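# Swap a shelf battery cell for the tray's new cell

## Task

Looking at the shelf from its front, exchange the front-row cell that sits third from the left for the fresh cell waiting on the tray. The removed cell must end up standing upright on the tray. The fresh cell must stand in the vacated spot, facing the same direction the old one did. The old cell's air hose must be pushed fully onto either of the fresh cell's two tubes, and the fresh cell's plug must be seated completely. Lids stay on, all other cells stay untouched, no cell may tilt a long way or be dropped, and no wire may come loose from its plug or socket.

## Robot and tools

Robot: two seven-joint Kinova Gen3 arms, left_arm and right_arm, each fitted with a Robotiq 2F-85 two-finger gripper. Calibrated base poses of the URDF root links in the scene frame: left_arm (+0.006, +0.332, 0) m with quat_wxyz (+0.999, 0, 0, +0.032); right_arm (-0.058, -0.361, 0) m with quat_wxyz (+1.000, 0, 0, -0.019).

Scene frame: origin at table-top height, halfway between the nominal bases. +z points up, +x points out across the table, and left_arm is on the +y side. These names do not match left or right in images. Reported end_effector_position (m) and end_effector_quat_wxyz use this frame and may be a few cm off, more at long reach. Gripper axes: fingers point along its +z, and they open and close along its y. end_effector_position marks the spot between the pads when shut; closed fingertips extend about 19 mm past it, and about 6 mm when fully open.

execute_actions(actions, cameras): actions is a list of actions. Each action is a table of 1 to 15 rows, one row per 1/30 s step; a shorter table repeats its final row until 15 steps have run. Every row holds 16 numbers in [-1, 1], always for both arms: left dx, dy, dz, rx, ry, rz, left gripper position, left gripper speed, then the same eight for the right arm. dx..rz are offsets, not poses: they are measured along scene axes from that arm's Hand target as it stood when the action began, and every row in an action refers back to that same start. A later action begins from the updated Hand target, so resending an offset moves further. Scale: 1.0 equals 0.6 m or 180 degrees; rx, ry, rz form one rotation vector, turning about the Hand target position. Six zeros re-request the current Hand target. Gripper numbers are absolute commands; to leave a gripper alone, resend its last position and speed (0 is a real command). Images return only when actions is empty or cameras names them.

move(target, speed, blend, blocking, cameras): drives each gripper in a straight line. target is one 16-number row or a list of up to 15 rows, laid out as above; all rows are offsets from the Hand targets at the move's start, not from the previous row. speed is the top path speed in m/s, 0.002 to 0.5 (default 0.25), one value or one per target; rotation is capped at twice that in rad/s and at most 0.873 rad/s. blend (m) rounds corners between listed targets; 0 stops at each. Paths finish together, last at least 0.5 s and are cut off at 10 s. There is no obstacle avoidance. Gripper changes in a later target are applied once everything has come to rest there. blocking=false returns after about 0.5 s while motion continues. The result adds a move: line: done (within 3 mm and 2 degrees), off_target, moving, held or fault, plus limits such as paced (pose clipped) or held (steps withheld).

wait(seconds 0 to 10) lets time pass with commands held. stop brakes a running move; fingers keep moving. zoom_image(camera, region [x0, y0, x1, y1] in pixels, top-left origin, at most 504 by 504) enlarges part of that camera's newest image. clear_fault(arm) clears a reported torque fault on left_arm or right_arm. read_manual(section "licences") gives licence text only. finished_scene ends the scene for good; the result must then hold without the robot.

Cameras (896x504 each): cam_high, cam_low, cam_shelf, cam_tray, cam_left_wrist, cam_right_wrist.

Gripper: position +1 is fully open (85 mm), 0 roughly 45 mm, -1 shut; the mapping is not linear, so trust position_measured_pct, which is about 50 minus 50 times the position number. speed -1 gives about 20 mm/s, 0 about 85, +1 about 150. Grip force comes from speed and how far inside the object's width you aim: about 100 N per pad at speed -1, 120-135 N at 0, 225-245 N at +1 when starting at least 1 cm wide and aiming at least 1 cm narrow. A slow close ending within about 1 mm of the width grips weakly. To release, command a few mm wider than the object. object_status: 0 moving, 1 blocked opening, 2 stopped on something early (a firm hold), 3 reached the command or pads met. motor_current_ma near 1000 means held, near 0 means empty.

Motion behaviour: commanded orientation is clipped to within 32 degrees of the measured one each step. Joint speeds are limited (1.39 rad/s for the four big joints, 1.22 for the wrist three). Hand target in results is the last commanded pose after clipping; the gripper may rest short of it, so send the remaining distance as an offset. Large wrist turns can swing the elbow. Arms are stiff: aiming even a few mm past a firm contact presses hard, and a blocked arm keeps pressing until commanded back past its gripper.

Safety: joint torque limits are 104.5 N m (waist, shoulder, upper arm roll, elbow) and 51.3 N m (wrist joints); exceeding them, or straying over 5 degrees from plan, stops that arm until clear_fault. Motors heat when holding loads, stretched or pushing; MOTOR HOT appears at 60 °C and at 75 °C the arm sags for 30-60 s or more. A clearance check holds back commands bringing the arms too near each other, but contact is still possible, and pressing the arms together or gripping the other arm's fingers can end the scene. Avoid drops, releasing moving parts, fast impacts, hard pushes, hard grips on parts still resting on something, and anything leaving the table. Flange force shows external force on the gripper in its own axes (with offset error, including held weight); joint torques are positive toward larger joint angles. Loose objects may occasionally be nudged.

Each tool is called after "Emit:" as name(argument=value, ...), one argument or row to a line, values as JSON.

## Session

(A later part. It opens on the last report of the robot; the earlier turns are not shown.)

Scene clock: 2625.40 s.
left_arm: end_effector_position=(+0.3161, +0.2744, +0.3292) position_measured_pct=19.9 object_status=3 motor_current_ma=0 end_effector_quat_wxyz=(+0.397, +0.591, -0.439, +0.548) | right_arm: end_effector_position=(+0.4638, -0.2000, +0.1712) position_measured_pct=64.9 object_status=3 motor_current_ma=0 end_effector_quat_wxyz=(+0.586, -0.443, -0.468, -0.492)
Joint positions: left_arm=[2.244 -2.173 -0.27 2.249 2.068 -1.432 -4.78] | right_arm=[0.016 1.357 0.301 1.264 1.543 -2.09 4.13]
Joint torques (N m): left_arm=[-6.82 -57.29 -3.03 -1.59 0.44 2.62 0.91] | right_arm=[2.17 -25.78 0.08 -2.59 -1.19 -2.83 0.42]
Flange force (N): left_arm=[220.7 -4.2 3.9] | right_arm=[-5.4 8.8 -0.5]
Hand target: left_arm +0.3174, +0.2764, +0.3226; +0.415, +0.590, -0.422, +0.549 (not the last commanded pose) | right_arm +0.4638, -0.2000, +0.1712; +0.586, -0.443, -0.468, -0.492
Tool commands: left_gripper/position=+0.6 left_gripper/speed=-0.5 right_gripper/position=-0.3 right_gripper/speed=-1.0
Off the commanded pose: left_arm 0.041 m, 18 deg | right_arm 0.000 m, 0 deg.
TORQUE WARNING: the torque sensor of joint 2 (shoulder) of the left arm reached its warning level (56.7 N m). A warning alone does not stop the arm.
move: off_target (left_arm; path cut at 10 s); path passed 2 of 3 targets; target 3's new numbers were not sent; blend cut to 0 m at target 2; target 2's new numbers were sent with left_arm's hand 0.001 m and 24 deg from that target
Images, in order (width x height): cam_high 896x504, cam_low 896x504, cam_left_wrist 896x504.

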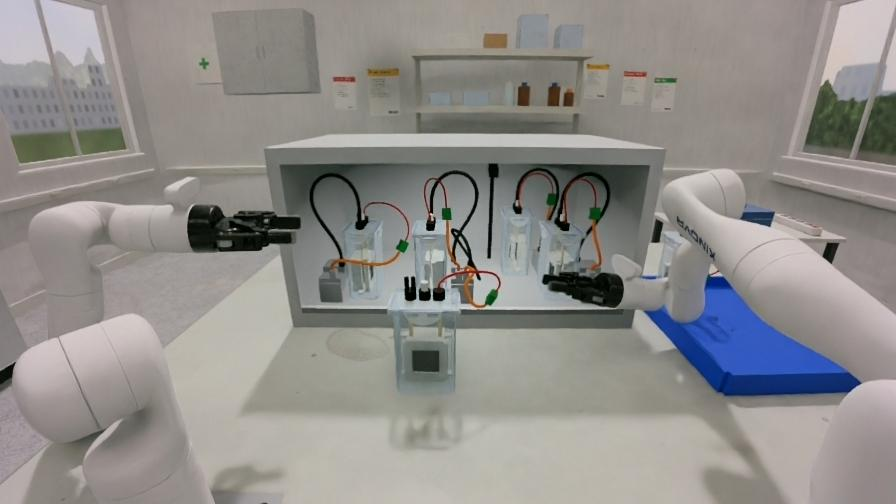

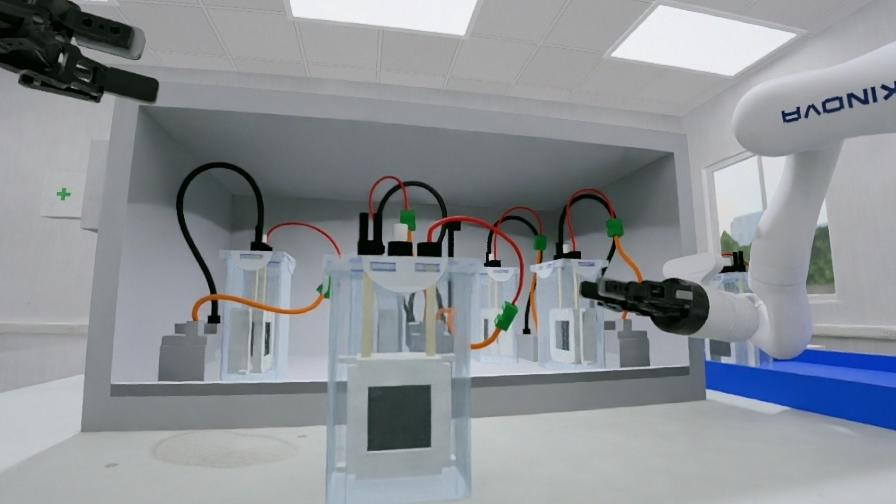

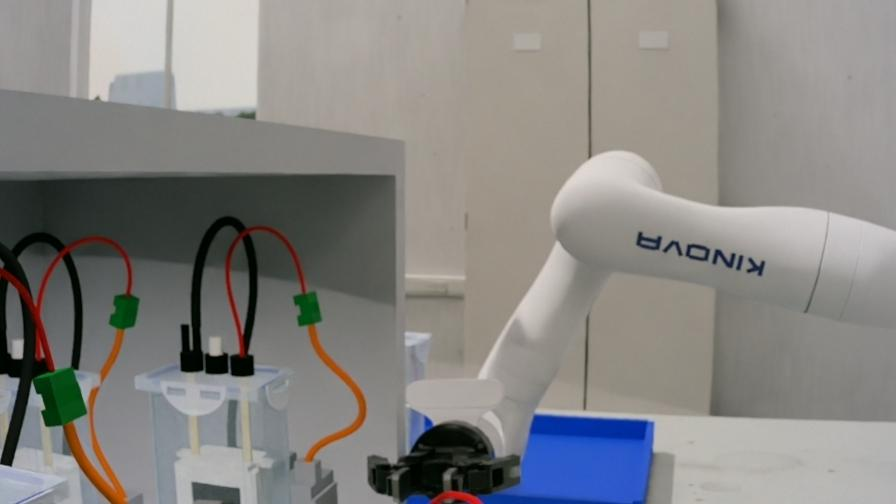

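Emit:
move(
  target=[-0.06,-0.1,0.06,0,0,0.1,0.6,-0.5, 0,0,0,0,0,0,-0.3,-1],
  speed=0.06,
  cameras=["cam_high"],
)

Scene clock: 2637.40 s.
left_arm: end_effector_position=(+0.2820, +0.2171, +0.3591) position_measured_pct=19.9 object_status=3 motor_current_ma=0 end_effector_quat_wxyz=(+0.346, +0.649, -0.363, +0.572) | right_arm: end_effector_position=(+0.4638, -0.2000, +0.1712) position_measured_pct=64.9 object_status=3 motor_current_ma=0 end_effector_quat_wxyz=(+0.586, -0.443, -0.468, -0.492)
Joint positions: left_arm=[2.025 -1.84 -0.485 2.582 1.797 -0.993 -4.19] | right_arm=[0.016 1.357 0.301 1.264 1.543 -2.09 4.13]
Joint torques (N m): left_arm=[-0.65 12.51 2.78 -6.21 -0.91 2.64 0.81] | right_arm=[2.16 -25.75 0.07 -2.61 -1.19 -2.85 0.4]
Flange force (N): left_arm=[-2.4 -6.2 -5.0] | right_arm=[-5.3 8.6 -0.4]
Hand target: left_arm +0.2814, +0.2164, +0.3586; +0.324, +0.649, -0.325, +0.607 | right_arm +0.4638, -0.2000, +0.1712; +0.586, -0.443, -0.468, -0.492
Off the commanded pose: left_arm 0.001 m, 6 deg | right_arm 0.000 m, 0 deg.
TORQUE WARNING: the torque sensor of joint 2 (shoulder) of the left arm reached its warning level (56.7 N m). A warning alone does not stop the arm.
joint sent to its limit (left arm) — joint 4 (elbow), upper limit, where the elbow is as bent as it goes. The joint targets are off in orientation, not in position.
move: off_target (left_arm)
Images, in order (width x height): cam_high 896x504.

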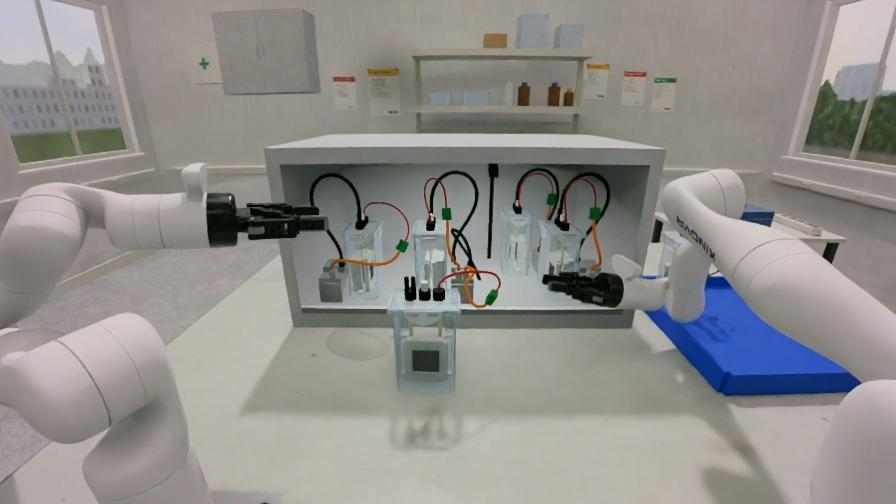

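Emit:
move(
  target=[0.25,-0.06,0.16,0,0,0,0.6,-0.5, 0,0,0,0,0,0,-0.3,-1],
  speed=0.1,
  cameras=["cam_high"],
)

Scene clock: 2659.00 s.
left_arm: end_effector_position=(+0.4314, +0.1804, +0.4546) position_measured_pct=19.9 object_status=3 motor_current_ma=0 end_effector_quat_wxyz=(+0.324, +0.649, -0.325, +0.607) | right_arm: end_effector_position=(+0.4638, -0.2000, +0.1712) position_measured_pct=64.9 object_status=3 motor_current_ma=0 end_effector_quat_wxyz=(+0.586, -0.443, -0.468, -0.492)
Joint positions: left_arm=[2.321 -1.639 -0.648 2.257 1.41 -0.962 -4.112] | right_arm=[0.016 1.357 0.301 1.264 1.543 -2.09 4.13]
Joint torques (N m): left_arm=[-0.58 14.82 5.43 -4.22 -1.06 2.31 0.81] | right_arm=[2.2 -25.74 0.03 -2.65 -1.2 -2.84 0.41]
Flange force (N): left_arm=[0.6 -4.6 -1.2] | right_arm=[-5.2 8.4 -0.3]
Hand target: left_arm +0.4314, +0.1804, +0.4546; +0.324, +0.649, -0.325, +0.607 | right_arm +0.4638, -0.2000, +0.1712; +0.586, -0.443, -0.468, -0.492
Off the commanded pose: left_arm 0.000 m, 0 deg | right_arm 0.000 m, 0 deg.
move: done
Images, in order (width x height): cam_high 896x504.

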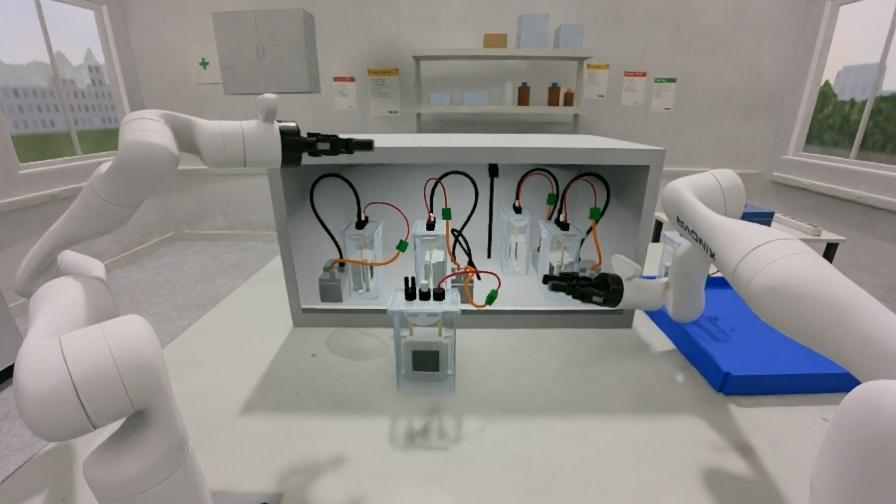

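Emit:
move(
  target=[-0.03,-0.02,-0.1,-0.0139,-0.0133,-0.1962,1,-0.5, 0,0,0,0,0,0,-0.3,-1],
  speed=0.1,
  cameras=["cam_high"],
)

Scene clock: 2688.03 s.
left_arm: end_effector_position=(+0.4134, +0.1684, +0.3946) position_measured_pct=0.0 object_status=3 motor_current_ma=0 end_effector_quat_wxyz=(+0.500, +0.500, -0.500, +0.500) | right_arm: end_effector_position=(+0.4638, -0.2000, +0.1712) position_measured_pct=64.9 object_status=3 motor_current_ma=0 end_effector_quat_wxyz=(+0.586, -0.443, -0.468, -0.492)
Joint positions: left_arm=[2.535 -1.978 -0.556 1.851 2.125 -1.208 -5.118] | right_arm=[0.016 1.357 0.301 1.264 1.543 -2.09 4.13]
Joint torques (N m): left_arm=[-0.72 18.17 4.73 0.94 1.42 2.66 0.6] | right_arm=[2.13 -25.74 0.05 -2.6 -1.18 -2.81 0.41]
Flange force (N): left_arm=[-0.6 -3.6 -1.0] | right_arm=[-5.3 8.6 -0.5]
Hand target: left_arm +0.4134, +0.1684, +0.3946; +0.500, +0.500, -0.500, +0.500 | right_arm +0.4638, -0.2000, +0.1712; +0.586, -0.443, -0.468, -0.492
Off the commanded pose: left_arm 0.000 m, 0 deg | right_arm 0.000 m, 0 deg.
move: done
Images, in order (width x height): cam_high 896x504.

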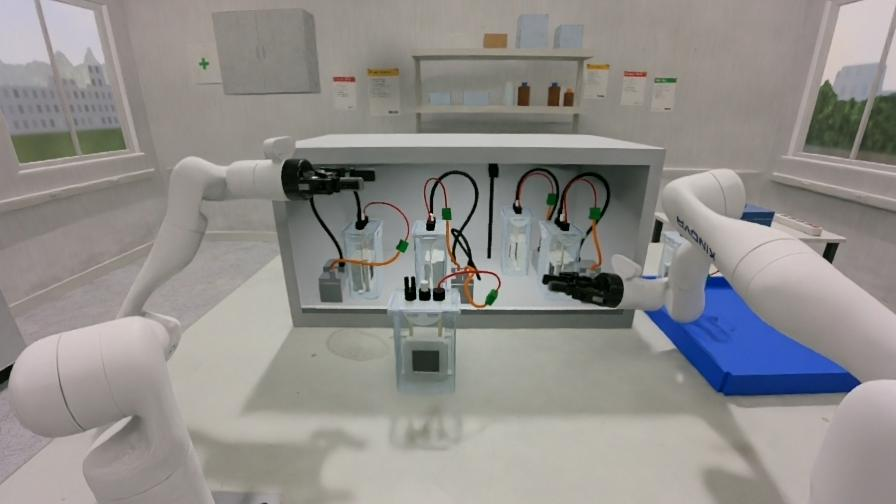

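Emit:
move(
  target=[-0.239,0.053,0.342,0,0,0.278,0.5,-0.5, 0,0,0,0,0,0,-0.3,-1],
  speed=0.15,
  cameras=["cam_high"],
)

Scene clock: 2707.57 s.
left_arm: end_effector_position=(+0.2700, +0.2002, +0.5998) position_measured_pct=25.1 object_status=3 motor_current_ma=0 end_effector_quat_wxyz=(+0.242, +0.664, -0.241, +0.665) | right_arm: end_effector_position=(+0.4638, -0.2000, +0.1712) position_measured_pct=64.9 object_status=3 motor_current_ma=0 end_effector_quat_wxyz=(+0.586, -0.443, -0.468, -0.492)
Joint positions: left_arm=[1.797 -1.056 -0.16 2.275 1.68 -0.95 -3.566] | right_arm=[0.016 1.357 0.301 1.264 1.543 -2.09 4.13]
Joint torques (N m): left_arm=[-1.1 8.65 1.85 -9.93 -1.98 1 0.81] | right_arm=[2.14 -25.78 0.06 -2.62 -1.21 -2.86 0.41]
Flange force (N): left_arm=[2.0 -4.8 -3.7] | right_arm=[-5.3 8.6 -0.5]
Hand target: left_arm +0.2700, +0.2002, +0.5998; +0.242, +0.664, -0.241, +0.665 | right_arm +0.4638, -0.2000, +0.1712; +0.586, -0.443, -0.468, -0.492
Off the commanded pose: left_arm 0.000 m, 0 deg | right_arm 0.000 m, 0 deg.
move: done
Images, in order (width x height): cam_high 896x504.

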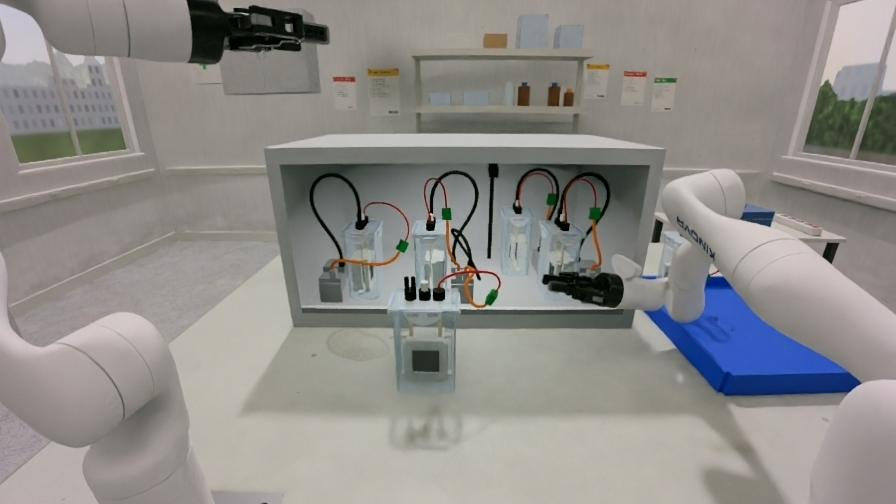

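Emit:
move(
  target=[
    [0.0,-0.2,0.0,0,0,0.15,0.5,-0.5, 0,0,0,0,0,0,-0.3,-1],
    [0.0,-0.45,-0.05,0,0,0.222,0.5,-0.5, 0,0,0,0,0,0,-0.3,-1],
  ],
  speed=0.15,
  cameras=["cam_high"],
)

Scene clock: 2716.30 s.
left_arm: end_effector_position=(+0.2700, -0.0698, +0.5698) position_measured_pct=25.1 object_status=3 motor_current_ma=0 end_effector_quat_wxyz=(+0.000, +0.707, +0.000, +0.707) | right_arm: end_effector_position=(+0.4638, -0.2000, +0.1712) position_measured_pct=64.9 object_status=3 motor_current_ma=0 end_effector_quat_wxyz=(+0.586, -0.443, -0.468, -0.492)
Joint positions: left_arm=[1.498 0.276 0.252 1.7 1.548 -1.695 -2.742] | right_arm=[0.016 1.357 0.301 1.264 1.543 -2.09 4.13]
Joint torques (N m): left_arm=[-0.66 -12 -1.13 -7.57 -2.52 -1.39 0.8] | right_arm=[2.16 -25.74 0.08 -2.63 -1.18 -2.83 0.43]
Flange force (N): left_arm=[5.5 -2.0 -0.9] | right_arm=[-5.2 8.6 -0.4]
Hand target: left_arm +0.2700, -0.0698, +0.5698; +0.000, +0.707, +0.000, +0.707 | right_arm +0.4638, -0.2000, +0.1712; +0.586, -0.443, -0.468, -0.492
Off the commanded pose: left_arm 0.000 m, 0 deg | right_arm 0.000 m, 0 deg.
move: done
Images, in order (width x height): cam_high 896x504.

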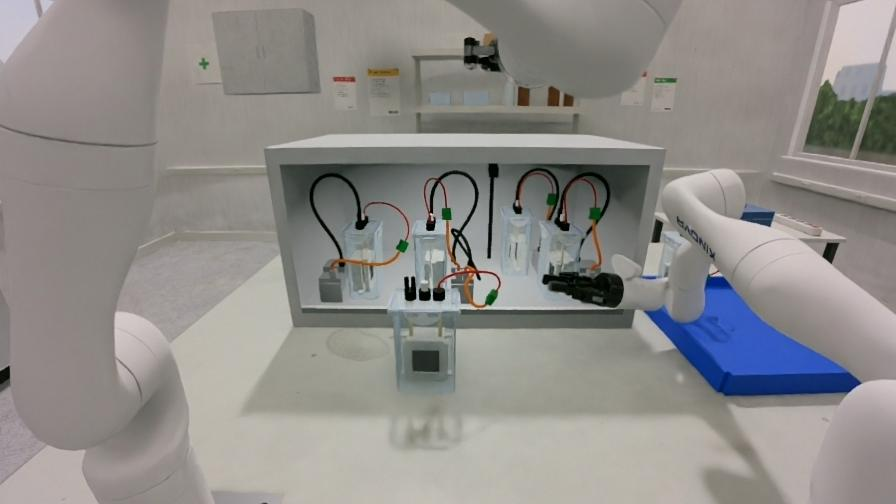

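Emit:
move(
  target=[
    [0.28,0.0,-0.2,0,0,0,0.5,-0.5, 0,0,0,0,0,0,-0.3,-1],
    [0.36,0.2,-0.2,0,0,-0.167,0.5,-0.5, 0,0,0,0,0,0,-0.3,-1],
  ],
  speed=0.15,
  blend=0.04,
)

Emit:
move(
  target=[-0.08,0.12,-0.05,0,0,-0.333,1,-0.5, 0,0,0,0,0,0,-0.3,-1],
  speed=0.15,
  cameras=["cam_high","cam_left_wrist"],
)

Scene clock: 2726.47 s.
left_arm: end_effector_position=(+0.4860, +0.0502, +0.4498) position_measured_pct=25.1 object_status=3 motor_current_ma=0 end_effector_quat_wxyz=(+0.184, +0.683, -0.183, +0.683) | right_arm: end_effector_position=(+0.4638, -0.2000, +0.1712) position_measured_pct=64.9 object_status=3 motor_current_ma=0 end_effector_quat_wxyz=(+0.586, -0.443, -0.468, -0.492)
Joint positions: left_arm=[0.587 0.136 -0.096 2.365 -0.12 -0.935 -1.486] | right_arm=[0.016 1.357 0.301 1.264 1.543 -2.09 4.13]
Joint torques (N m): left_arm=[-0.69 -9.28 -1.07 -7.97 0.48 -3.25 0.72] | right_arm=[2.2 -25.72 0.02 -2.63 -1.19 -2.86 0.42]
Flange force (N): left_arm=[7.3 4.5 -2.4] | right_arm=[-5.2 8.5 -0.3]
Hand target: left_arm +0.4860, +0.0502, +0.4498; +0.184, +0.683, -0.183, +0.683 | right_arm +0.4638, -0.2000, +0.1712; +0.586, -0.443, -0.468, -0.492
Off the commanded pose: left_arm 0.000 m, 0 deg | right_arm 0.000 m, 0 deg.
move: done

Scene clock: 2730.37 s.
left_arm: end_effector_position=(+0.4380, +0.1222, +0.4198) position_measured_pct=0.0 object_status=3 motor_current_ma=0 end_effector_quat_wxyz=(+0.500, +0.500, -0.500, +0.500) | right_arm: end_effector_position=(+0.4638, -0.2000, +0.1712) position_measured_pct=64.9 object_status=3 motor_current_ma=0 end_effector_quat_wxyz=(+0.586, -0.443, -0.468, -0.492)
Joint positions: left_arm=[-0.056 0.565 -0.243 1.797 -1.716 -1.89 -0.822] | right_arm=[0.016 1.357 0.301 1.264 1.543 -2.09 4.13]
Joint torques (N m): left_arm=[-0.66 -14.63 -0.47 -4.82 2.22 -2.41 0.81] | right_arm=[2.18 -25.76 0.03 -2.62 -1.21 -2.88 0.4]
Flange force (N): left_arm=[2.1 2.8 2.3] | right_arm=[-5.3 8.5 -0.4]
Hand target: left_arm +0.4380, +0.1222, +0.4198; +0.500, +0.500, -0.500, +0.500 | right_arm +0.4638, -0.2000, +0.1712; +0.586, -0.443, -0.468, -0.492
Off the commanded pose: left_arm 0.000 m, 0 deg | right_arm 0.000 m, 0 deg.
move: done
Images, in order (width x height): cam_high 896x504, cam_left_wrist 896x504.

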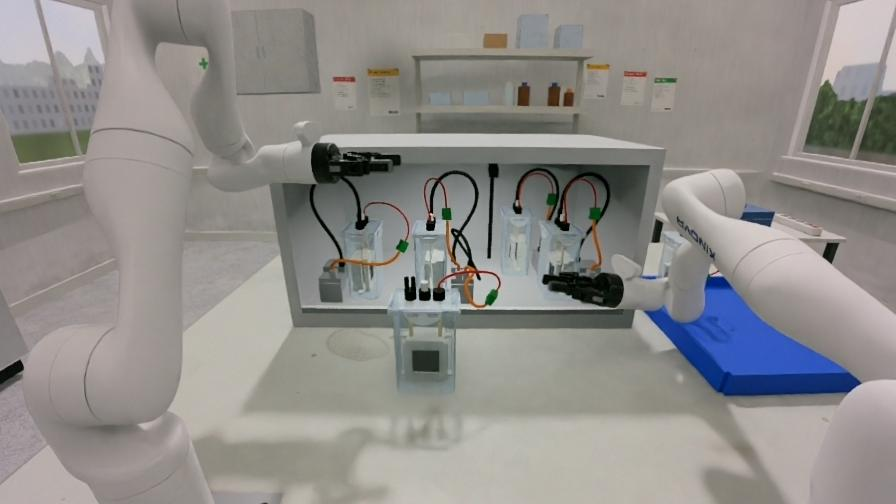

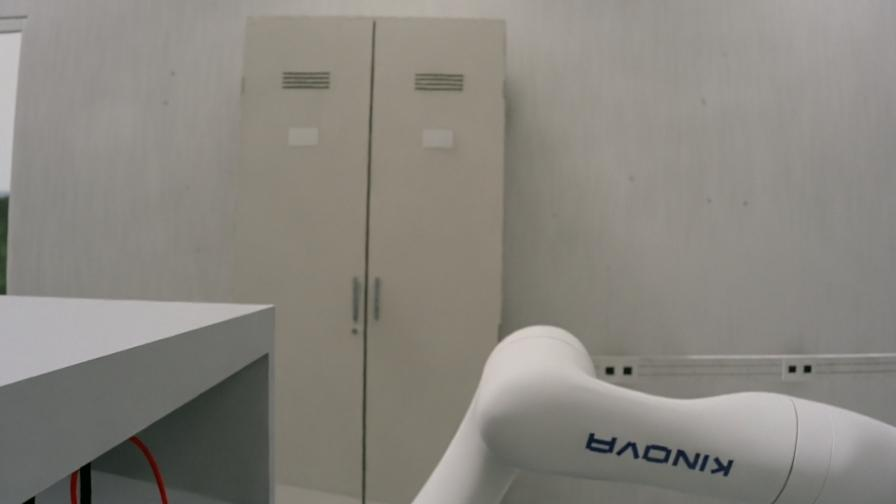

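Emit:
move(
  target=[
    [-0.172,0.15,-0.15,0,0,0,1,-0.5, 0,0,0,0,0,0,-0.3,-1],
    [-0.172,0.15,-0.46,0,0,0,1,-0.5, 0,0,0,0,0,0,-0.3,-1],
  ],
  speed=0.15,
  blend=0.03,
  cameras=["cam_high","cam_left_wrist","cam_low"],
)

Scene clock: 2736.87 s.
left_arm: end_effector_position=(+0.3348, +0.2122, +0.1439) position_measured_pct=0.0 object_status=3 motor_current_ma=0 end_effector_quat_wxyz=(+0.500, +0.500, -0.500, +0.500) | right_arm: end_effector_position=(+0.4638, -0.2000, +0.1712) position_measured_pct=64.9 object_status=3 motor_current_ma=0 end_effector_quat_wxyz=(+0.586, -0.443, -0.468, -0.492)
Joint positions: left_arm=[-0.312 1.166 -0.289 1.998 -2.08 -1.801 -1.704] | right_arm=[0.016 1.357 0.301 1.264 1.543 -2.09 4.13]
Joint torques (N m): left_arm=[-0.67 -14.99 -0.38 1.9 -0.15 -3.23 0.82] | right_arm=[2.15 -25.76 0.05 -2.62 -1.2 -2.83 0.4]
Flange force (N): left_arm=[4.3 0.3 2.0] | right_arm=[-5.3 8.6 -0.4]
Hand target: left_arm +0.3348, +0.2122, +0.1438; +0.500, +0.500, -0.500, +0.500 | right_arm +0.4638, -0.2000, +0.1712; +0.586, -0.443, -0.468, -0.492
Off the commanded pose: left_arm 0.000 m, 0 deg | right_arm 0.000 m, 0 deg.
move: done
Images, in order (width x height): cam_high 896x504, cam_low 896x504, cam_left_wrist 896x504.

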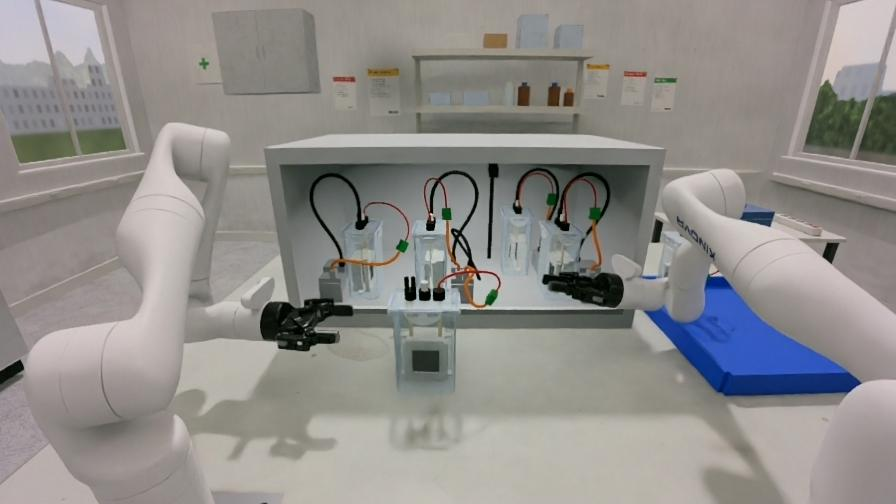

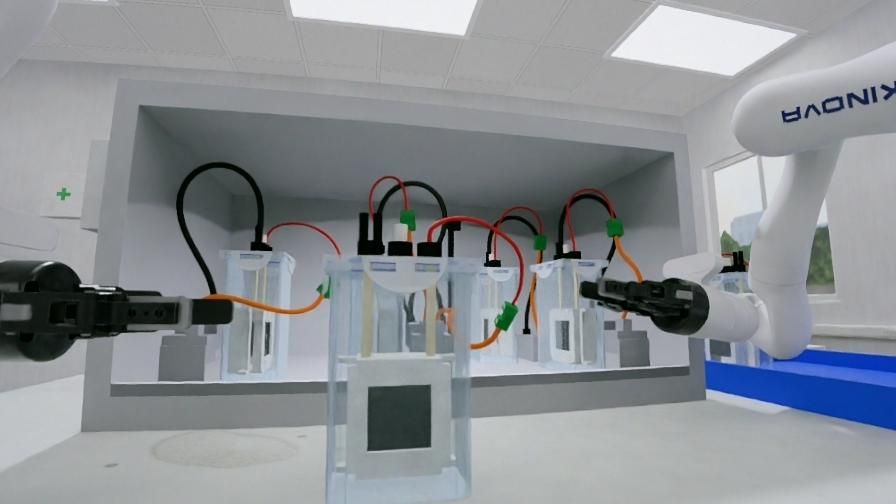

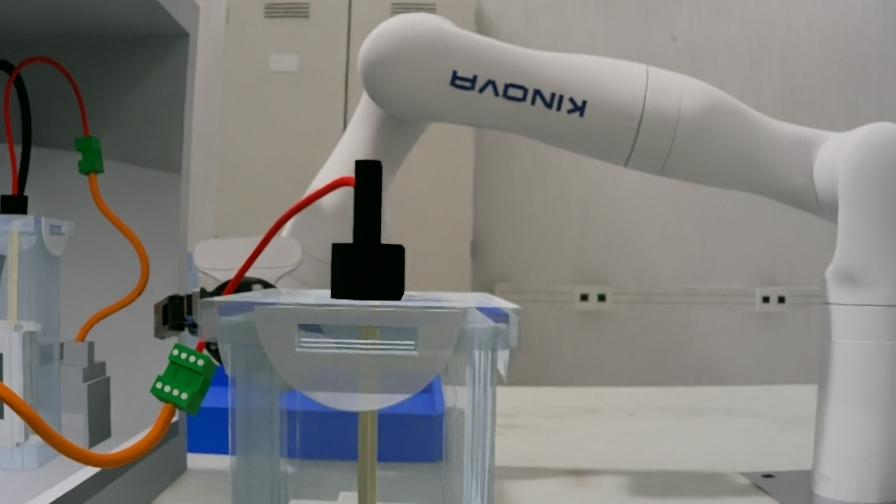

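Emit:
move(
  target=[0.025,-0.08,-0.02,0,0,0,1,-0.5, 0,0,0,0,0,0,-0.3,-1],
  speed=0.08,
  cameras=["cam_left_wrist","cam_low","cam_high"],
)

Scene clock: 2751.40 s.
left_arm: end_effector_position=(+0.3498, +0.1642, +0.1318) position_measured_pct=0.0 object_status=3 motor_current_ma=0 end_effector_quat_wxyz=(+0.500, +0.500, -0.500, +0.500) | right_arm: end_effector_position=(+0.4638, -0.2000, +0.1712) position_measured_pct=64.9 object_status=3 motor_current_ma=0 end_effector_quat_wxyz=(+0.586, -0.443, -0.468, -0.492)
Joint positions: left_arm=[-0.222 1.19 -0.231 2.01 -1.961 -1.752 -1.696] | right_arm=[0.016 1.357 0.301 1.264 1.543 -2.09 4.13]
Joint torques (N m): left_arm=[-0.86 -15.31 0.3 1.81 -0.12 -3.19 0.8] | right_arm=[2.17 -25.74 0.01 -2.61 -1.2 -2.85 0.41]
Flange force (N): left_arm=[4.3 0.7 2.4] | right_arm=[-5.3 8.6 -0.4]
Hand target: left_arm +0.3498, +0.1642, +0.1318; +0.500, +0.500, -0.500, +0.500 | right_arm +0.4638, -0.2000, +0.1712; +0.586, -0.443, -0.468, -0.492
Off the commanded pose: left_arm 0.000 m, 0 deg | right_arm 0.000 m, 0 deg.
move: done
Images, in order (width x height): cam_high 896x504, cam_low 896x504, cam_left_wrist 896x504.

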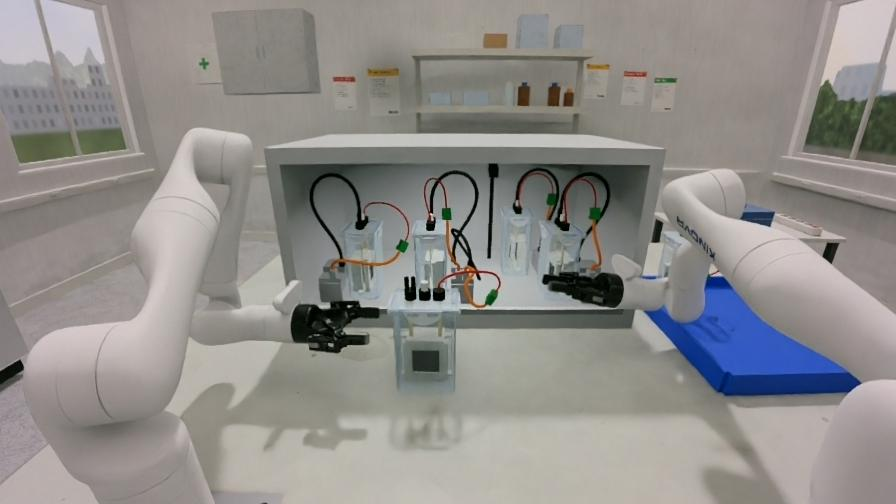

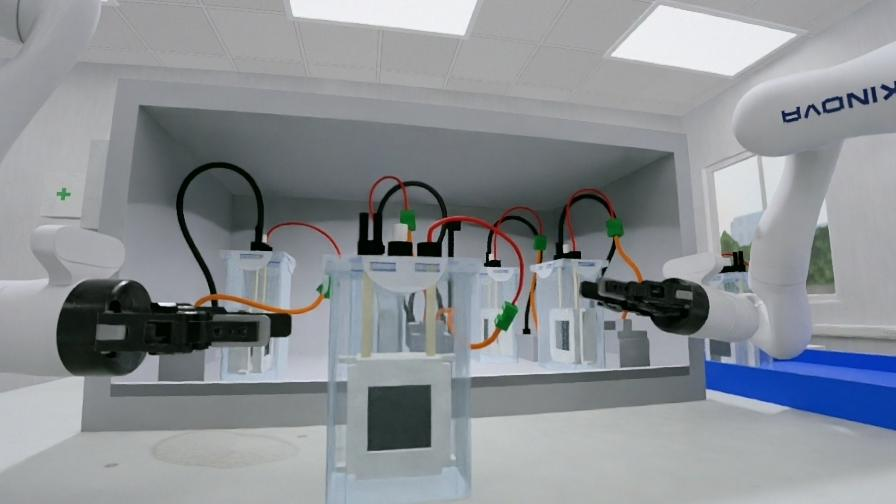

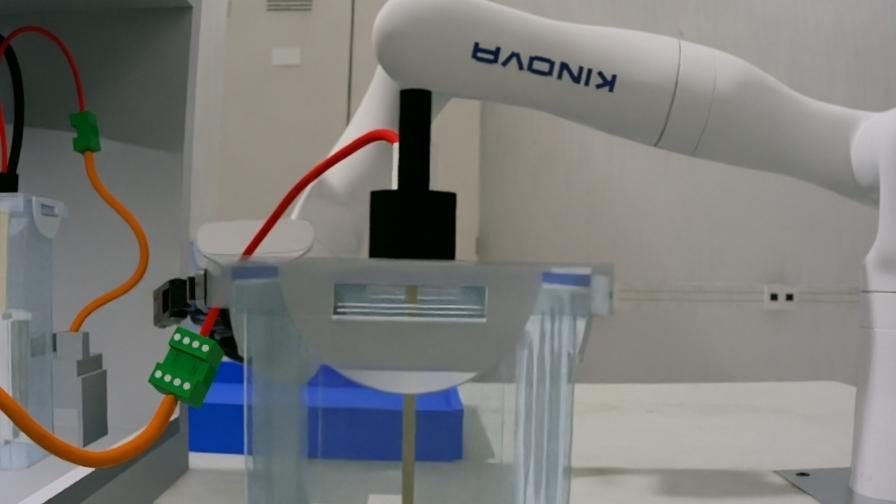

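Emit:
move(
  target=[0.003,-0.157,0,0,0,0,1,-0.5, 0,0,0,0,0,0,-0.3,-1],
  speed=0.06,
  cameras=["cam_left_wrist","cam_low","cam_shelf"],
)

Scene clock: 2760.97 s.
left_arm: end_effector_position=(+0.3516, +0.0700, +0.1318) position_measured_pct=0.0 object_status=3 motor_current_ma=0 end_effector_quat_wxyz=(+0.500, +0.500, -0.500, +0.500) | right_arm: end_effector_position=(+0.4638, -0.2000, +0.1712) position_measured_pct=64.9 object_status=3 motor_current_ma=0 end_effector_quat_wxyz=(+0.586, -0.443, -0.468, -0.492)
Joint positions: left_arm=[-0.052 1.186 -0.123 2.085 -1.747 -1.663 -1.714] | right_arm=[0.016 1.357 0.301 1.264 1.543 -2.09 4.13]
Joint torques (N m): left_arm=[-0.21 -15.06 1.39 2.25 -0.16 -3.19 0.79] | right_arm=[2.17 -25.76 0.06 -2.64 -1.19 -2.86 0.4]
Flange force (N): left_arm=[4.5 -0.1 0.9] | right_arm=[-5.3 8.5 -0.3]
Hand target: left_arm +0.3516, +0.0700, +0.1318; +0.500, +0.500, -0.500, +0.500 | right_arm +0.4638, -0.2000, +0.1712; +0.586, -0.443, -0.468, -0.492
Off the commanded pose: left_arm 0.000 m, 0 deg | right_arm 0.000 m, 0 deg.
move: done
Images, in order (width x height): cam_low 896x504, cam_shelf 896x504, cam_left_wrist 896x504.

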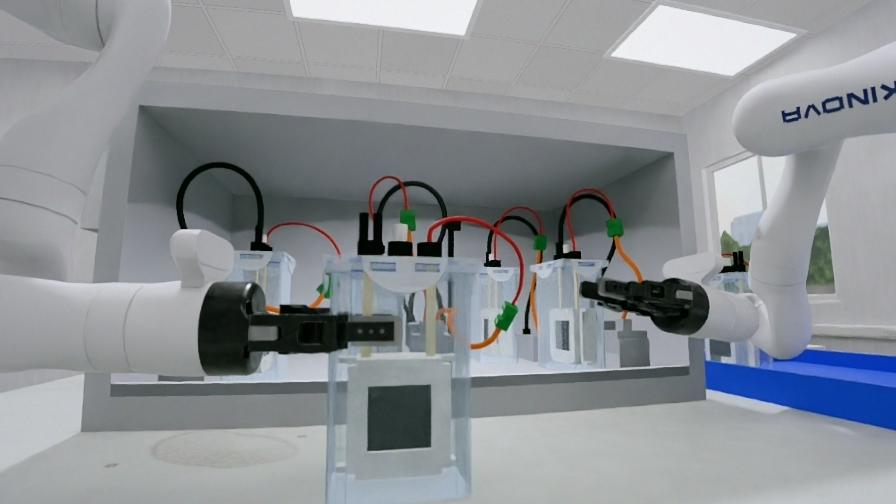

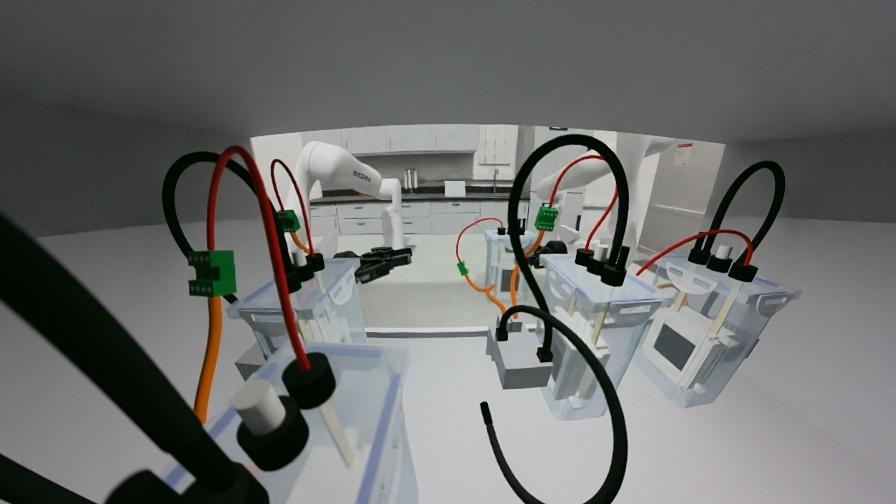

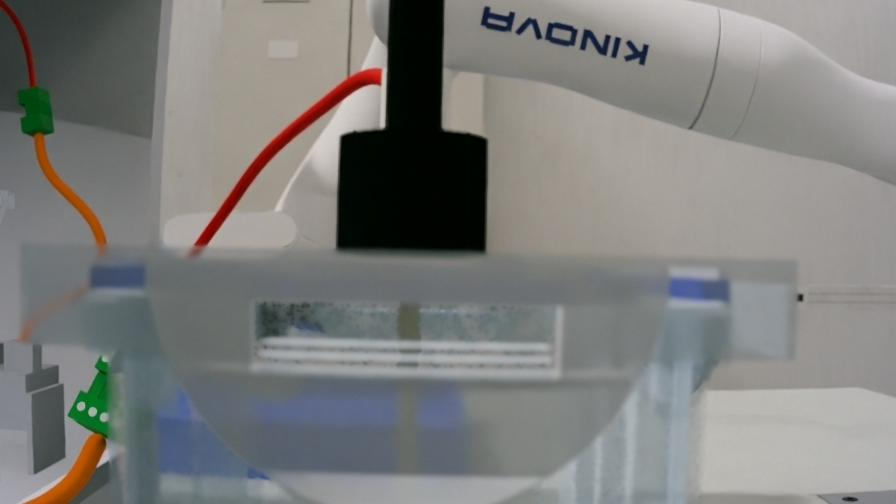

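Emit:
move(
  target=[0.0015,0,0,0,0,0,0.5,-1, 0,0,0,0,0,0,-0.3,-1],
  speed=0.05,
)

Emit:
wait(
  seconds=1.2,
)

Scene clock: 2765.33 s.
left_arm: end_effector_position=(+0.3525, +0.0700, +0.1318) position_measured_pct=9.1 object_status=0 motor_current_ma=1000 end_effector_quat_wxyz=(+0.500, +0.500, -0.500, +0.500) | right_arm: end_effector_position=(+0.4638, -0.2000, +0.1712) position_measured_pct=64.9 object_status=3 motor_current_ma=0 end_effector_quat_wxyz=(+0.586, -0.443, -0.468, -0.492)
Joint positions: left_arm=[-0.052 1.185 -0.123 2.082 -1.747 -1.663 -1.711] | right_arm=[0.016 1.357 0.301 1.264 1.543 -2.09 4.13]
Joint torques (N m): left_arm=[1.24 -15.25 2.65 2.26 -0.15 -3.38 0.82] | right_arm=[2.18 -25.77 0.01 -2.64 -1.19 -2.86 0.4]
Flange force (N): left_arm=[4.0 0.7 -3.2] | right_arm=[-5.3 8.5 -0.4]
Hand target: left_arm +0.3525, +0.0700, +0.1318; +0.500, +0.500, -0.500, +0.500 | right_arm +0.4638, -0.2000, +0.1712; +0.586, -0.443, -0.468, -0.492
Off the commanded pose: left_arm 0.000 m, 0 deg | right_arm 0.000 m, 0 deg.
move: done

Scene clock: 2766.53 s.
left_arm: end_effector_position=(+0.3525, +0.0700, +0.1318) position_measured_pct=9.1 object_status=2 motor_current_ma=1000 end_effector_quat_wxyz=(+0.500, +0.500, -0.500, +0.500) | right_arm: end_effector_position=(+0.4638, -0.2000, +0.1712) position_measured_pct=64.9 object_status=3 motor_current_ma=0 end_effector_quat_wxyz=(+0.586, -0.443, -0.468, -0.492)
Joint positions: left_arm=[-0.052 1.185 -0.123 2.082 -1.747 -1.663 -1.711] | right_arm=[0.016 1.357 0.301 1.264 1.543 -2.09 4.13]
Joint torques (N m): left_arm=[1.26 -15.29 2.67 2.24 -0.12 -3.36 0.85] | right_arm=[2.14 -25.76 0.03 -2.65 -1.18 -2.87 0.39]
Flange force (N): left_arm=[3.9 0.9 -3.3] | right_arm=[-5.3 8.4 -0.4]
Hand target: left_arm +0.3525, +0.0700, +0.1318; +0.500, +0.500, -0.500, +0.500 | right_arm +0.4638, -0.2000, +0.1712; +0.586, -0.443, -0.468, -0.492
Tool commands: left_gripper/position=+0.5 left_gripper/speed=-1.0 right_gripper/position=-0.3 right_gripper/speed=-1.0
Off the commanded pose: left_arm 0.000 m, 0 deg | right_arm 0.000 m, 0 deg.
wait: 1.20 s; at rest by 0.17 s

Emit:
move(
  target=[
    [0,0,0.04,0,0,0,0.5,-1, 0,0,0,0,0,0,-0.3,-1],
    [0,-0.02,0.04,0,0,0.25,0.5,-1, 0,0,0,0,0,0,-0.3,-1],
  ],
  speed=0.08,
  cameras=["cam_left_wrist","cam_high","cam_low","cam_shelf"],
)

Scene clock: 2788.20 s.
left_arm: end_effector_position=(+0.3532, +0.0578, +0.1550) position_measured_pct=9.1 object_status=2 motor_current_ma=1000 end_effector_quat_wxyz=(+0.312, +0.596, -0.274, +0.687) | right_arm: end_effector_position=(+0.4638, -0.2000, +0.1712) position_measured_pct=64.9 object_status=3 motor_current_ma=0 end_effector_quat_wxyz=(+0.586, -0.443, -0.468, -0.492)
Joint positions: left_arm=[-0.025 1.649 0.177 2.582 -1.258 -2.096 -2.68] | right_arm=[0.016 1.357 0.301 1.264 1.543 -2.09 4.13]
Joint torques (N m): left_arm=[-0.7 -18.11 8.06 8.4 -6.99 -4.5 0.73] | right_arm=[2.16 -25.74 0.06 -2.62 -1.19 -2.85 0.41]
Flange force (N): left_arm=[-15.1 -0.2 6.9] | right_arm=[-5.3 8.6 -0.4]
Hand target: left_arm +0.3525, +0.0580, +0.1558; +0.271, +0.653, -0.270, +0.653 | right_arm +0.4638, -0.2000, +0.1712; +0.586, -0.443, -0.468, -0.492
Off the commanded pose: left_arm 0.001 m, 9 deg | right_arm 0.000 m, 0 deg.
joint sent to its limit (left arm) — joint 4 (elbow), upper limit, where the elbow is as bent as it goes; joint 6 (wrist pitch), lower limit. The joint targets are off in orientation, not in position.
move: off_target (left_arm)
Images, in order (width x height): cam_high 896x504, cam_low 896x504, cam_shelf 896x504, cam_left_wrist 896x504.

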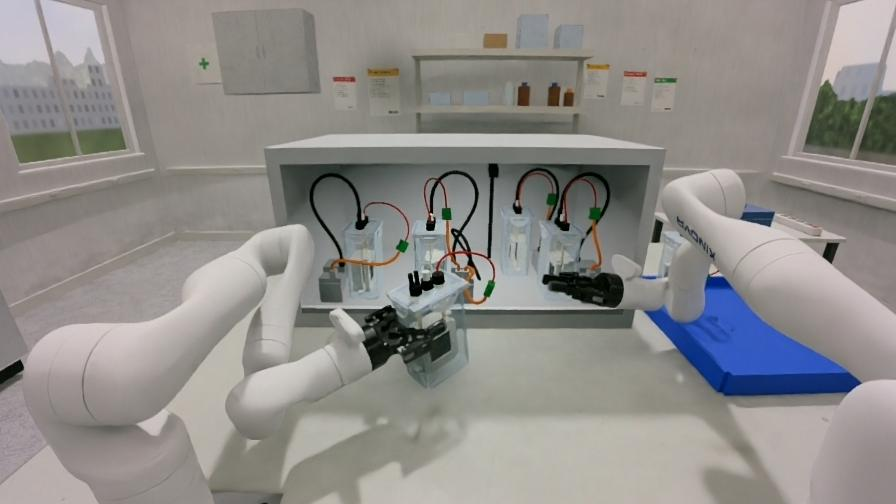

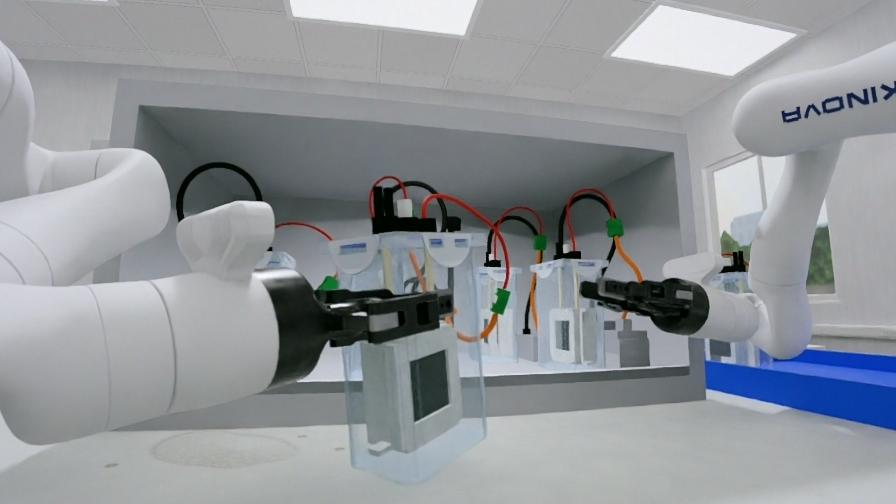

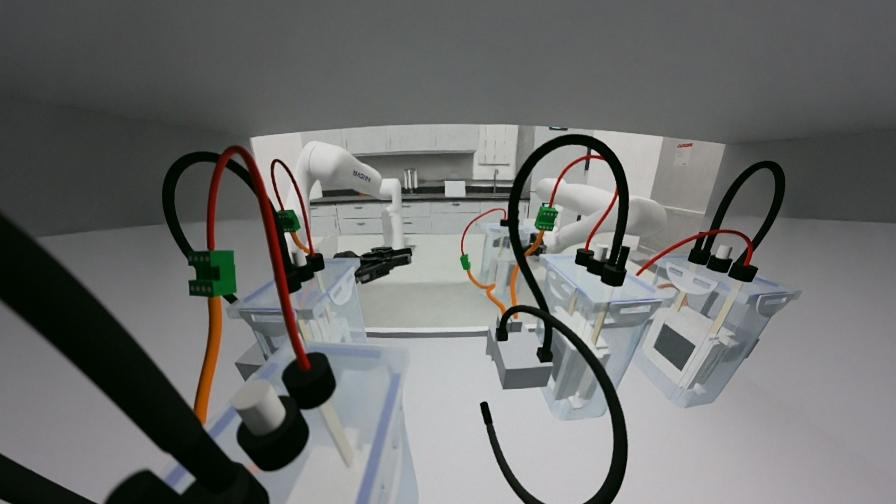

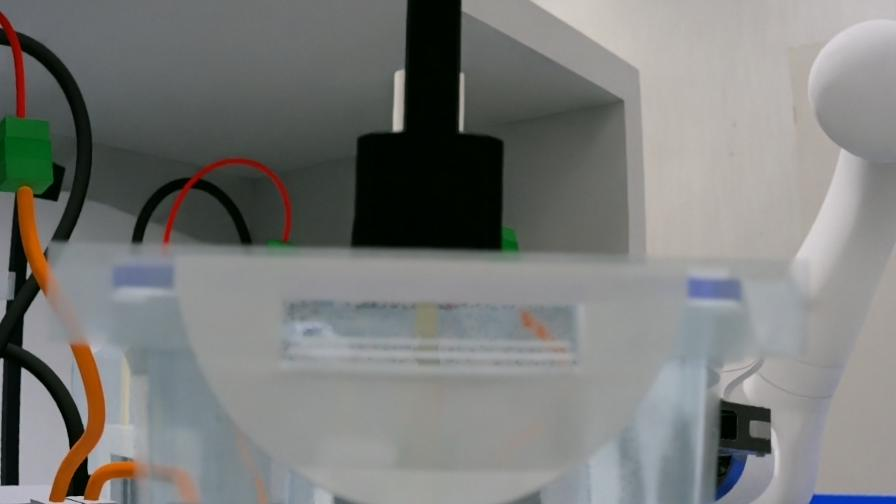

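Emit:
move(
  target=[0.13,-0.06,0,0,0,0,0.5,-1, 0,0,0,0,0,0,-0.3,-1],
  speed=0.06,
  cameras=["cam_left_wrist","cam_high","cam_low"],
)

Scene clock: 2794.40 s.
left_arm: end_effector_position=(+0.4305, +0.0220, +0.1558) position_measured_pct=9.1 object_status=2 motor_current_ma=1000 end_effector_quat_wxyz=(+0.271, +0.653, -0.270, +0.653) | right_arm: end_effector_position=(+0.4638, -0.2000, +0.1712) position_measured_pct=64.9 object_status=3 motor_current_ma=0 end_effector_quat_wxyz=(+0.586, -0.443, -0.468, -0.492)
Joint positions: left_arm=[0.004 1.371 0.427 2.499 -0.707 -1.838 -2.339] | right_arm=[0.016 1.357 0.301 1.264 1.543 -2.09 4.13]
Joint torques (N m): left_arm=[-0.74 -21.16 9.52 3.26 -5.96 -7.03 0.77] | right_arm=[2.17 -25.74 0.06 -2.6 -1.2 -2.85 0.44]
Flange force (N): left_arm=[-10.9 -0.3 7.4] | right_arm=[-5.3 8.7 -0.4]
Hand target: left_arm +0.4305, +0.0220, +0.1558; +0.271, +0.653, -0.270, +0.653 | right_arm +0.4638, -0.2000, +0.1712; +0.586, -0.443, -0.468, -0.492
Off the commanded pose: left_arm 0.000 m, 0 deg | right_arm 0.000 m, 0 deg.
move: done
Images, in order (width x height): cam_high 896x504, cam_low 896x504, cam_left_wrist 896x504.

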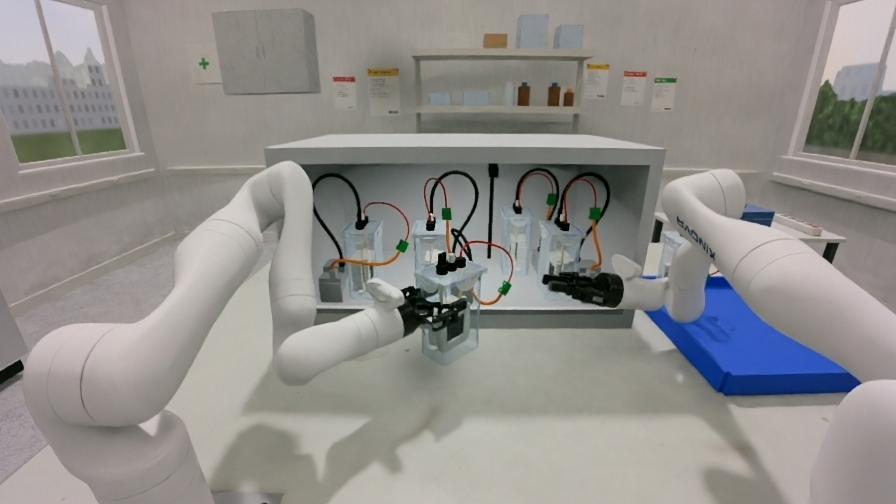

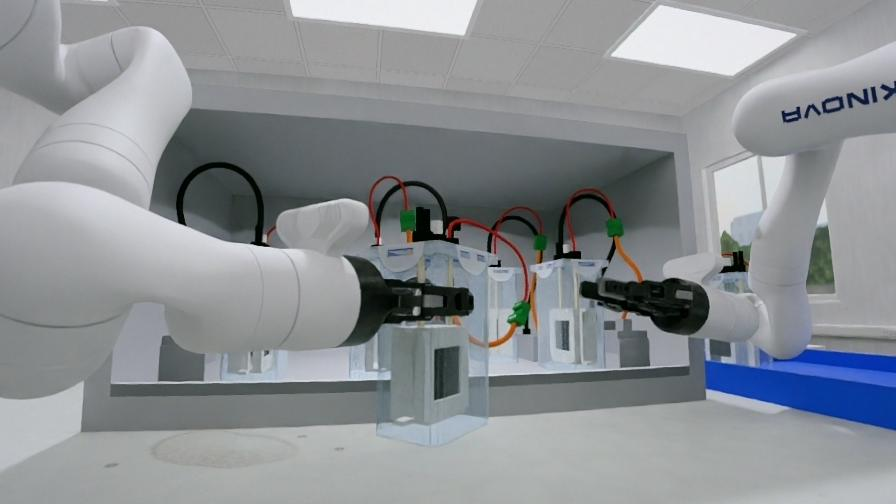

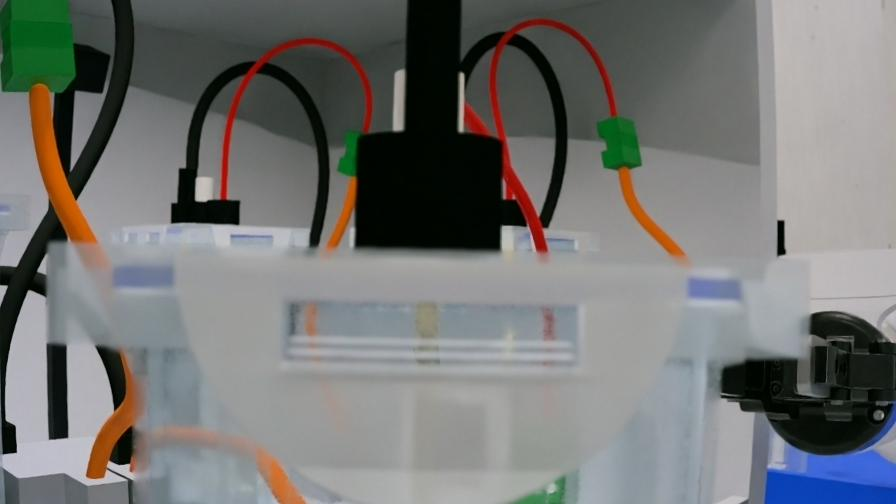

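Emit:
move(
  target=[0,0,-0.0363,0,0,0,0.5,-1, 0,0,0,0,0,0,-0.3,-1],
  speed=0.04,
)

Emit:
move(
  target=[0,0,-0.0025,0,0,0,0.5,-1, 0,0,0,0,0,0,-0.3,-1],
  speed=0.01,
)

Scene clock: 2801.67 s.
left_arm: end_effector_position=(+0.4305, +0.0220, +0.1341) position_measured_pct=9.1 object_status=2 motor_current_ma=1000 end_effector_quat_wxyz=(+0.271, +0.653, -0.270, +0.653) | right_arm: end_effector_position=(+0.4638, -0.2000, +0.1712) position_measured_pct=64.9 object_status=3 motor_current_ma=0 end_effector_quat_wxyz=(+0.586, -0.443, -0.468, -0.492)
Joint positions: left_arm=[0.011 1.431 0.398 2.461 -0.744 -1.854 -2.351] | right_arm=[0.016 1.357 0.301 1.264 1.543 -2.09 4.13]
Joint torques (N m): left_arm=[-0.77 -20.84 8.7 3.44 -5.41 -6.43 0.73] | right_arm=[2.2 -25.73 0.06 -2.63 -1.21 -2.82 0.4]
Flange force (N): left_arm=[-9.8 0.9 5.9] | right_arm=[-5.3 8.4 -0.3]
Hand target: left_arm +0.4305, +0.0220, +0.1341; +0.271, +0.653, -0.270, +0.653 | right_arm +0.4638, -0.2000, +0.1712; +0.586, -0.443, -0.468, -0.492
Off the commanded pose: left_arm 0.000 m, 0 deg | right_arm 0.000 m, 0 deg.
move: done

Scene clock: 2802.37 s.
left_arm: end_effector_position=(+0.4305, +0.0220, +0.1326) position_measured_pct=9.1 object_status=2 motor_current_ma=1000 end_effector_quat_wxyz=(+0.271, +0.653, -0.270, +0.653) | right_arm: end_effector_position=(+0.4638, -0.2000, +0.1712) position_measured_pct=64.9 object_status=3 motor_current_ma=0 end_effector_quat_wxyz=(+0.586, -0.443, -0.468, -0.492)
Joint positions: left_arm=[0.011 1.435 0.396 2.458 -0.746 -1.855 -2.351] | right_arm=[0.016 1.357 0.301 1.264 1.543 -2.09 4.13]
Joint torques (N m): left_arm=[-0.13 -14.74 4.23 2.93 -1.8 -2.41 0.5] | right_arm=[2.14 -25.74 0.05 -2.65 -1.2 -2.88 0.42]
Flange force (N): left_arm=[5.1 0.0 0.4] | right_arm=[-5.2 8.5 -0.3]
Hand target: left_arm +0.4305, +0.0220, +0.1326; +0.271, +0.653, -0.270, +0.653 | right_arm +0.4638, -0.2000, +0.1712; +0.586, -0.443, -0.468, -0.492
Off the commanded pose: left_arm 0.000 m, 0 deg | right_arm 0.000 m, 0 deg.
move: done


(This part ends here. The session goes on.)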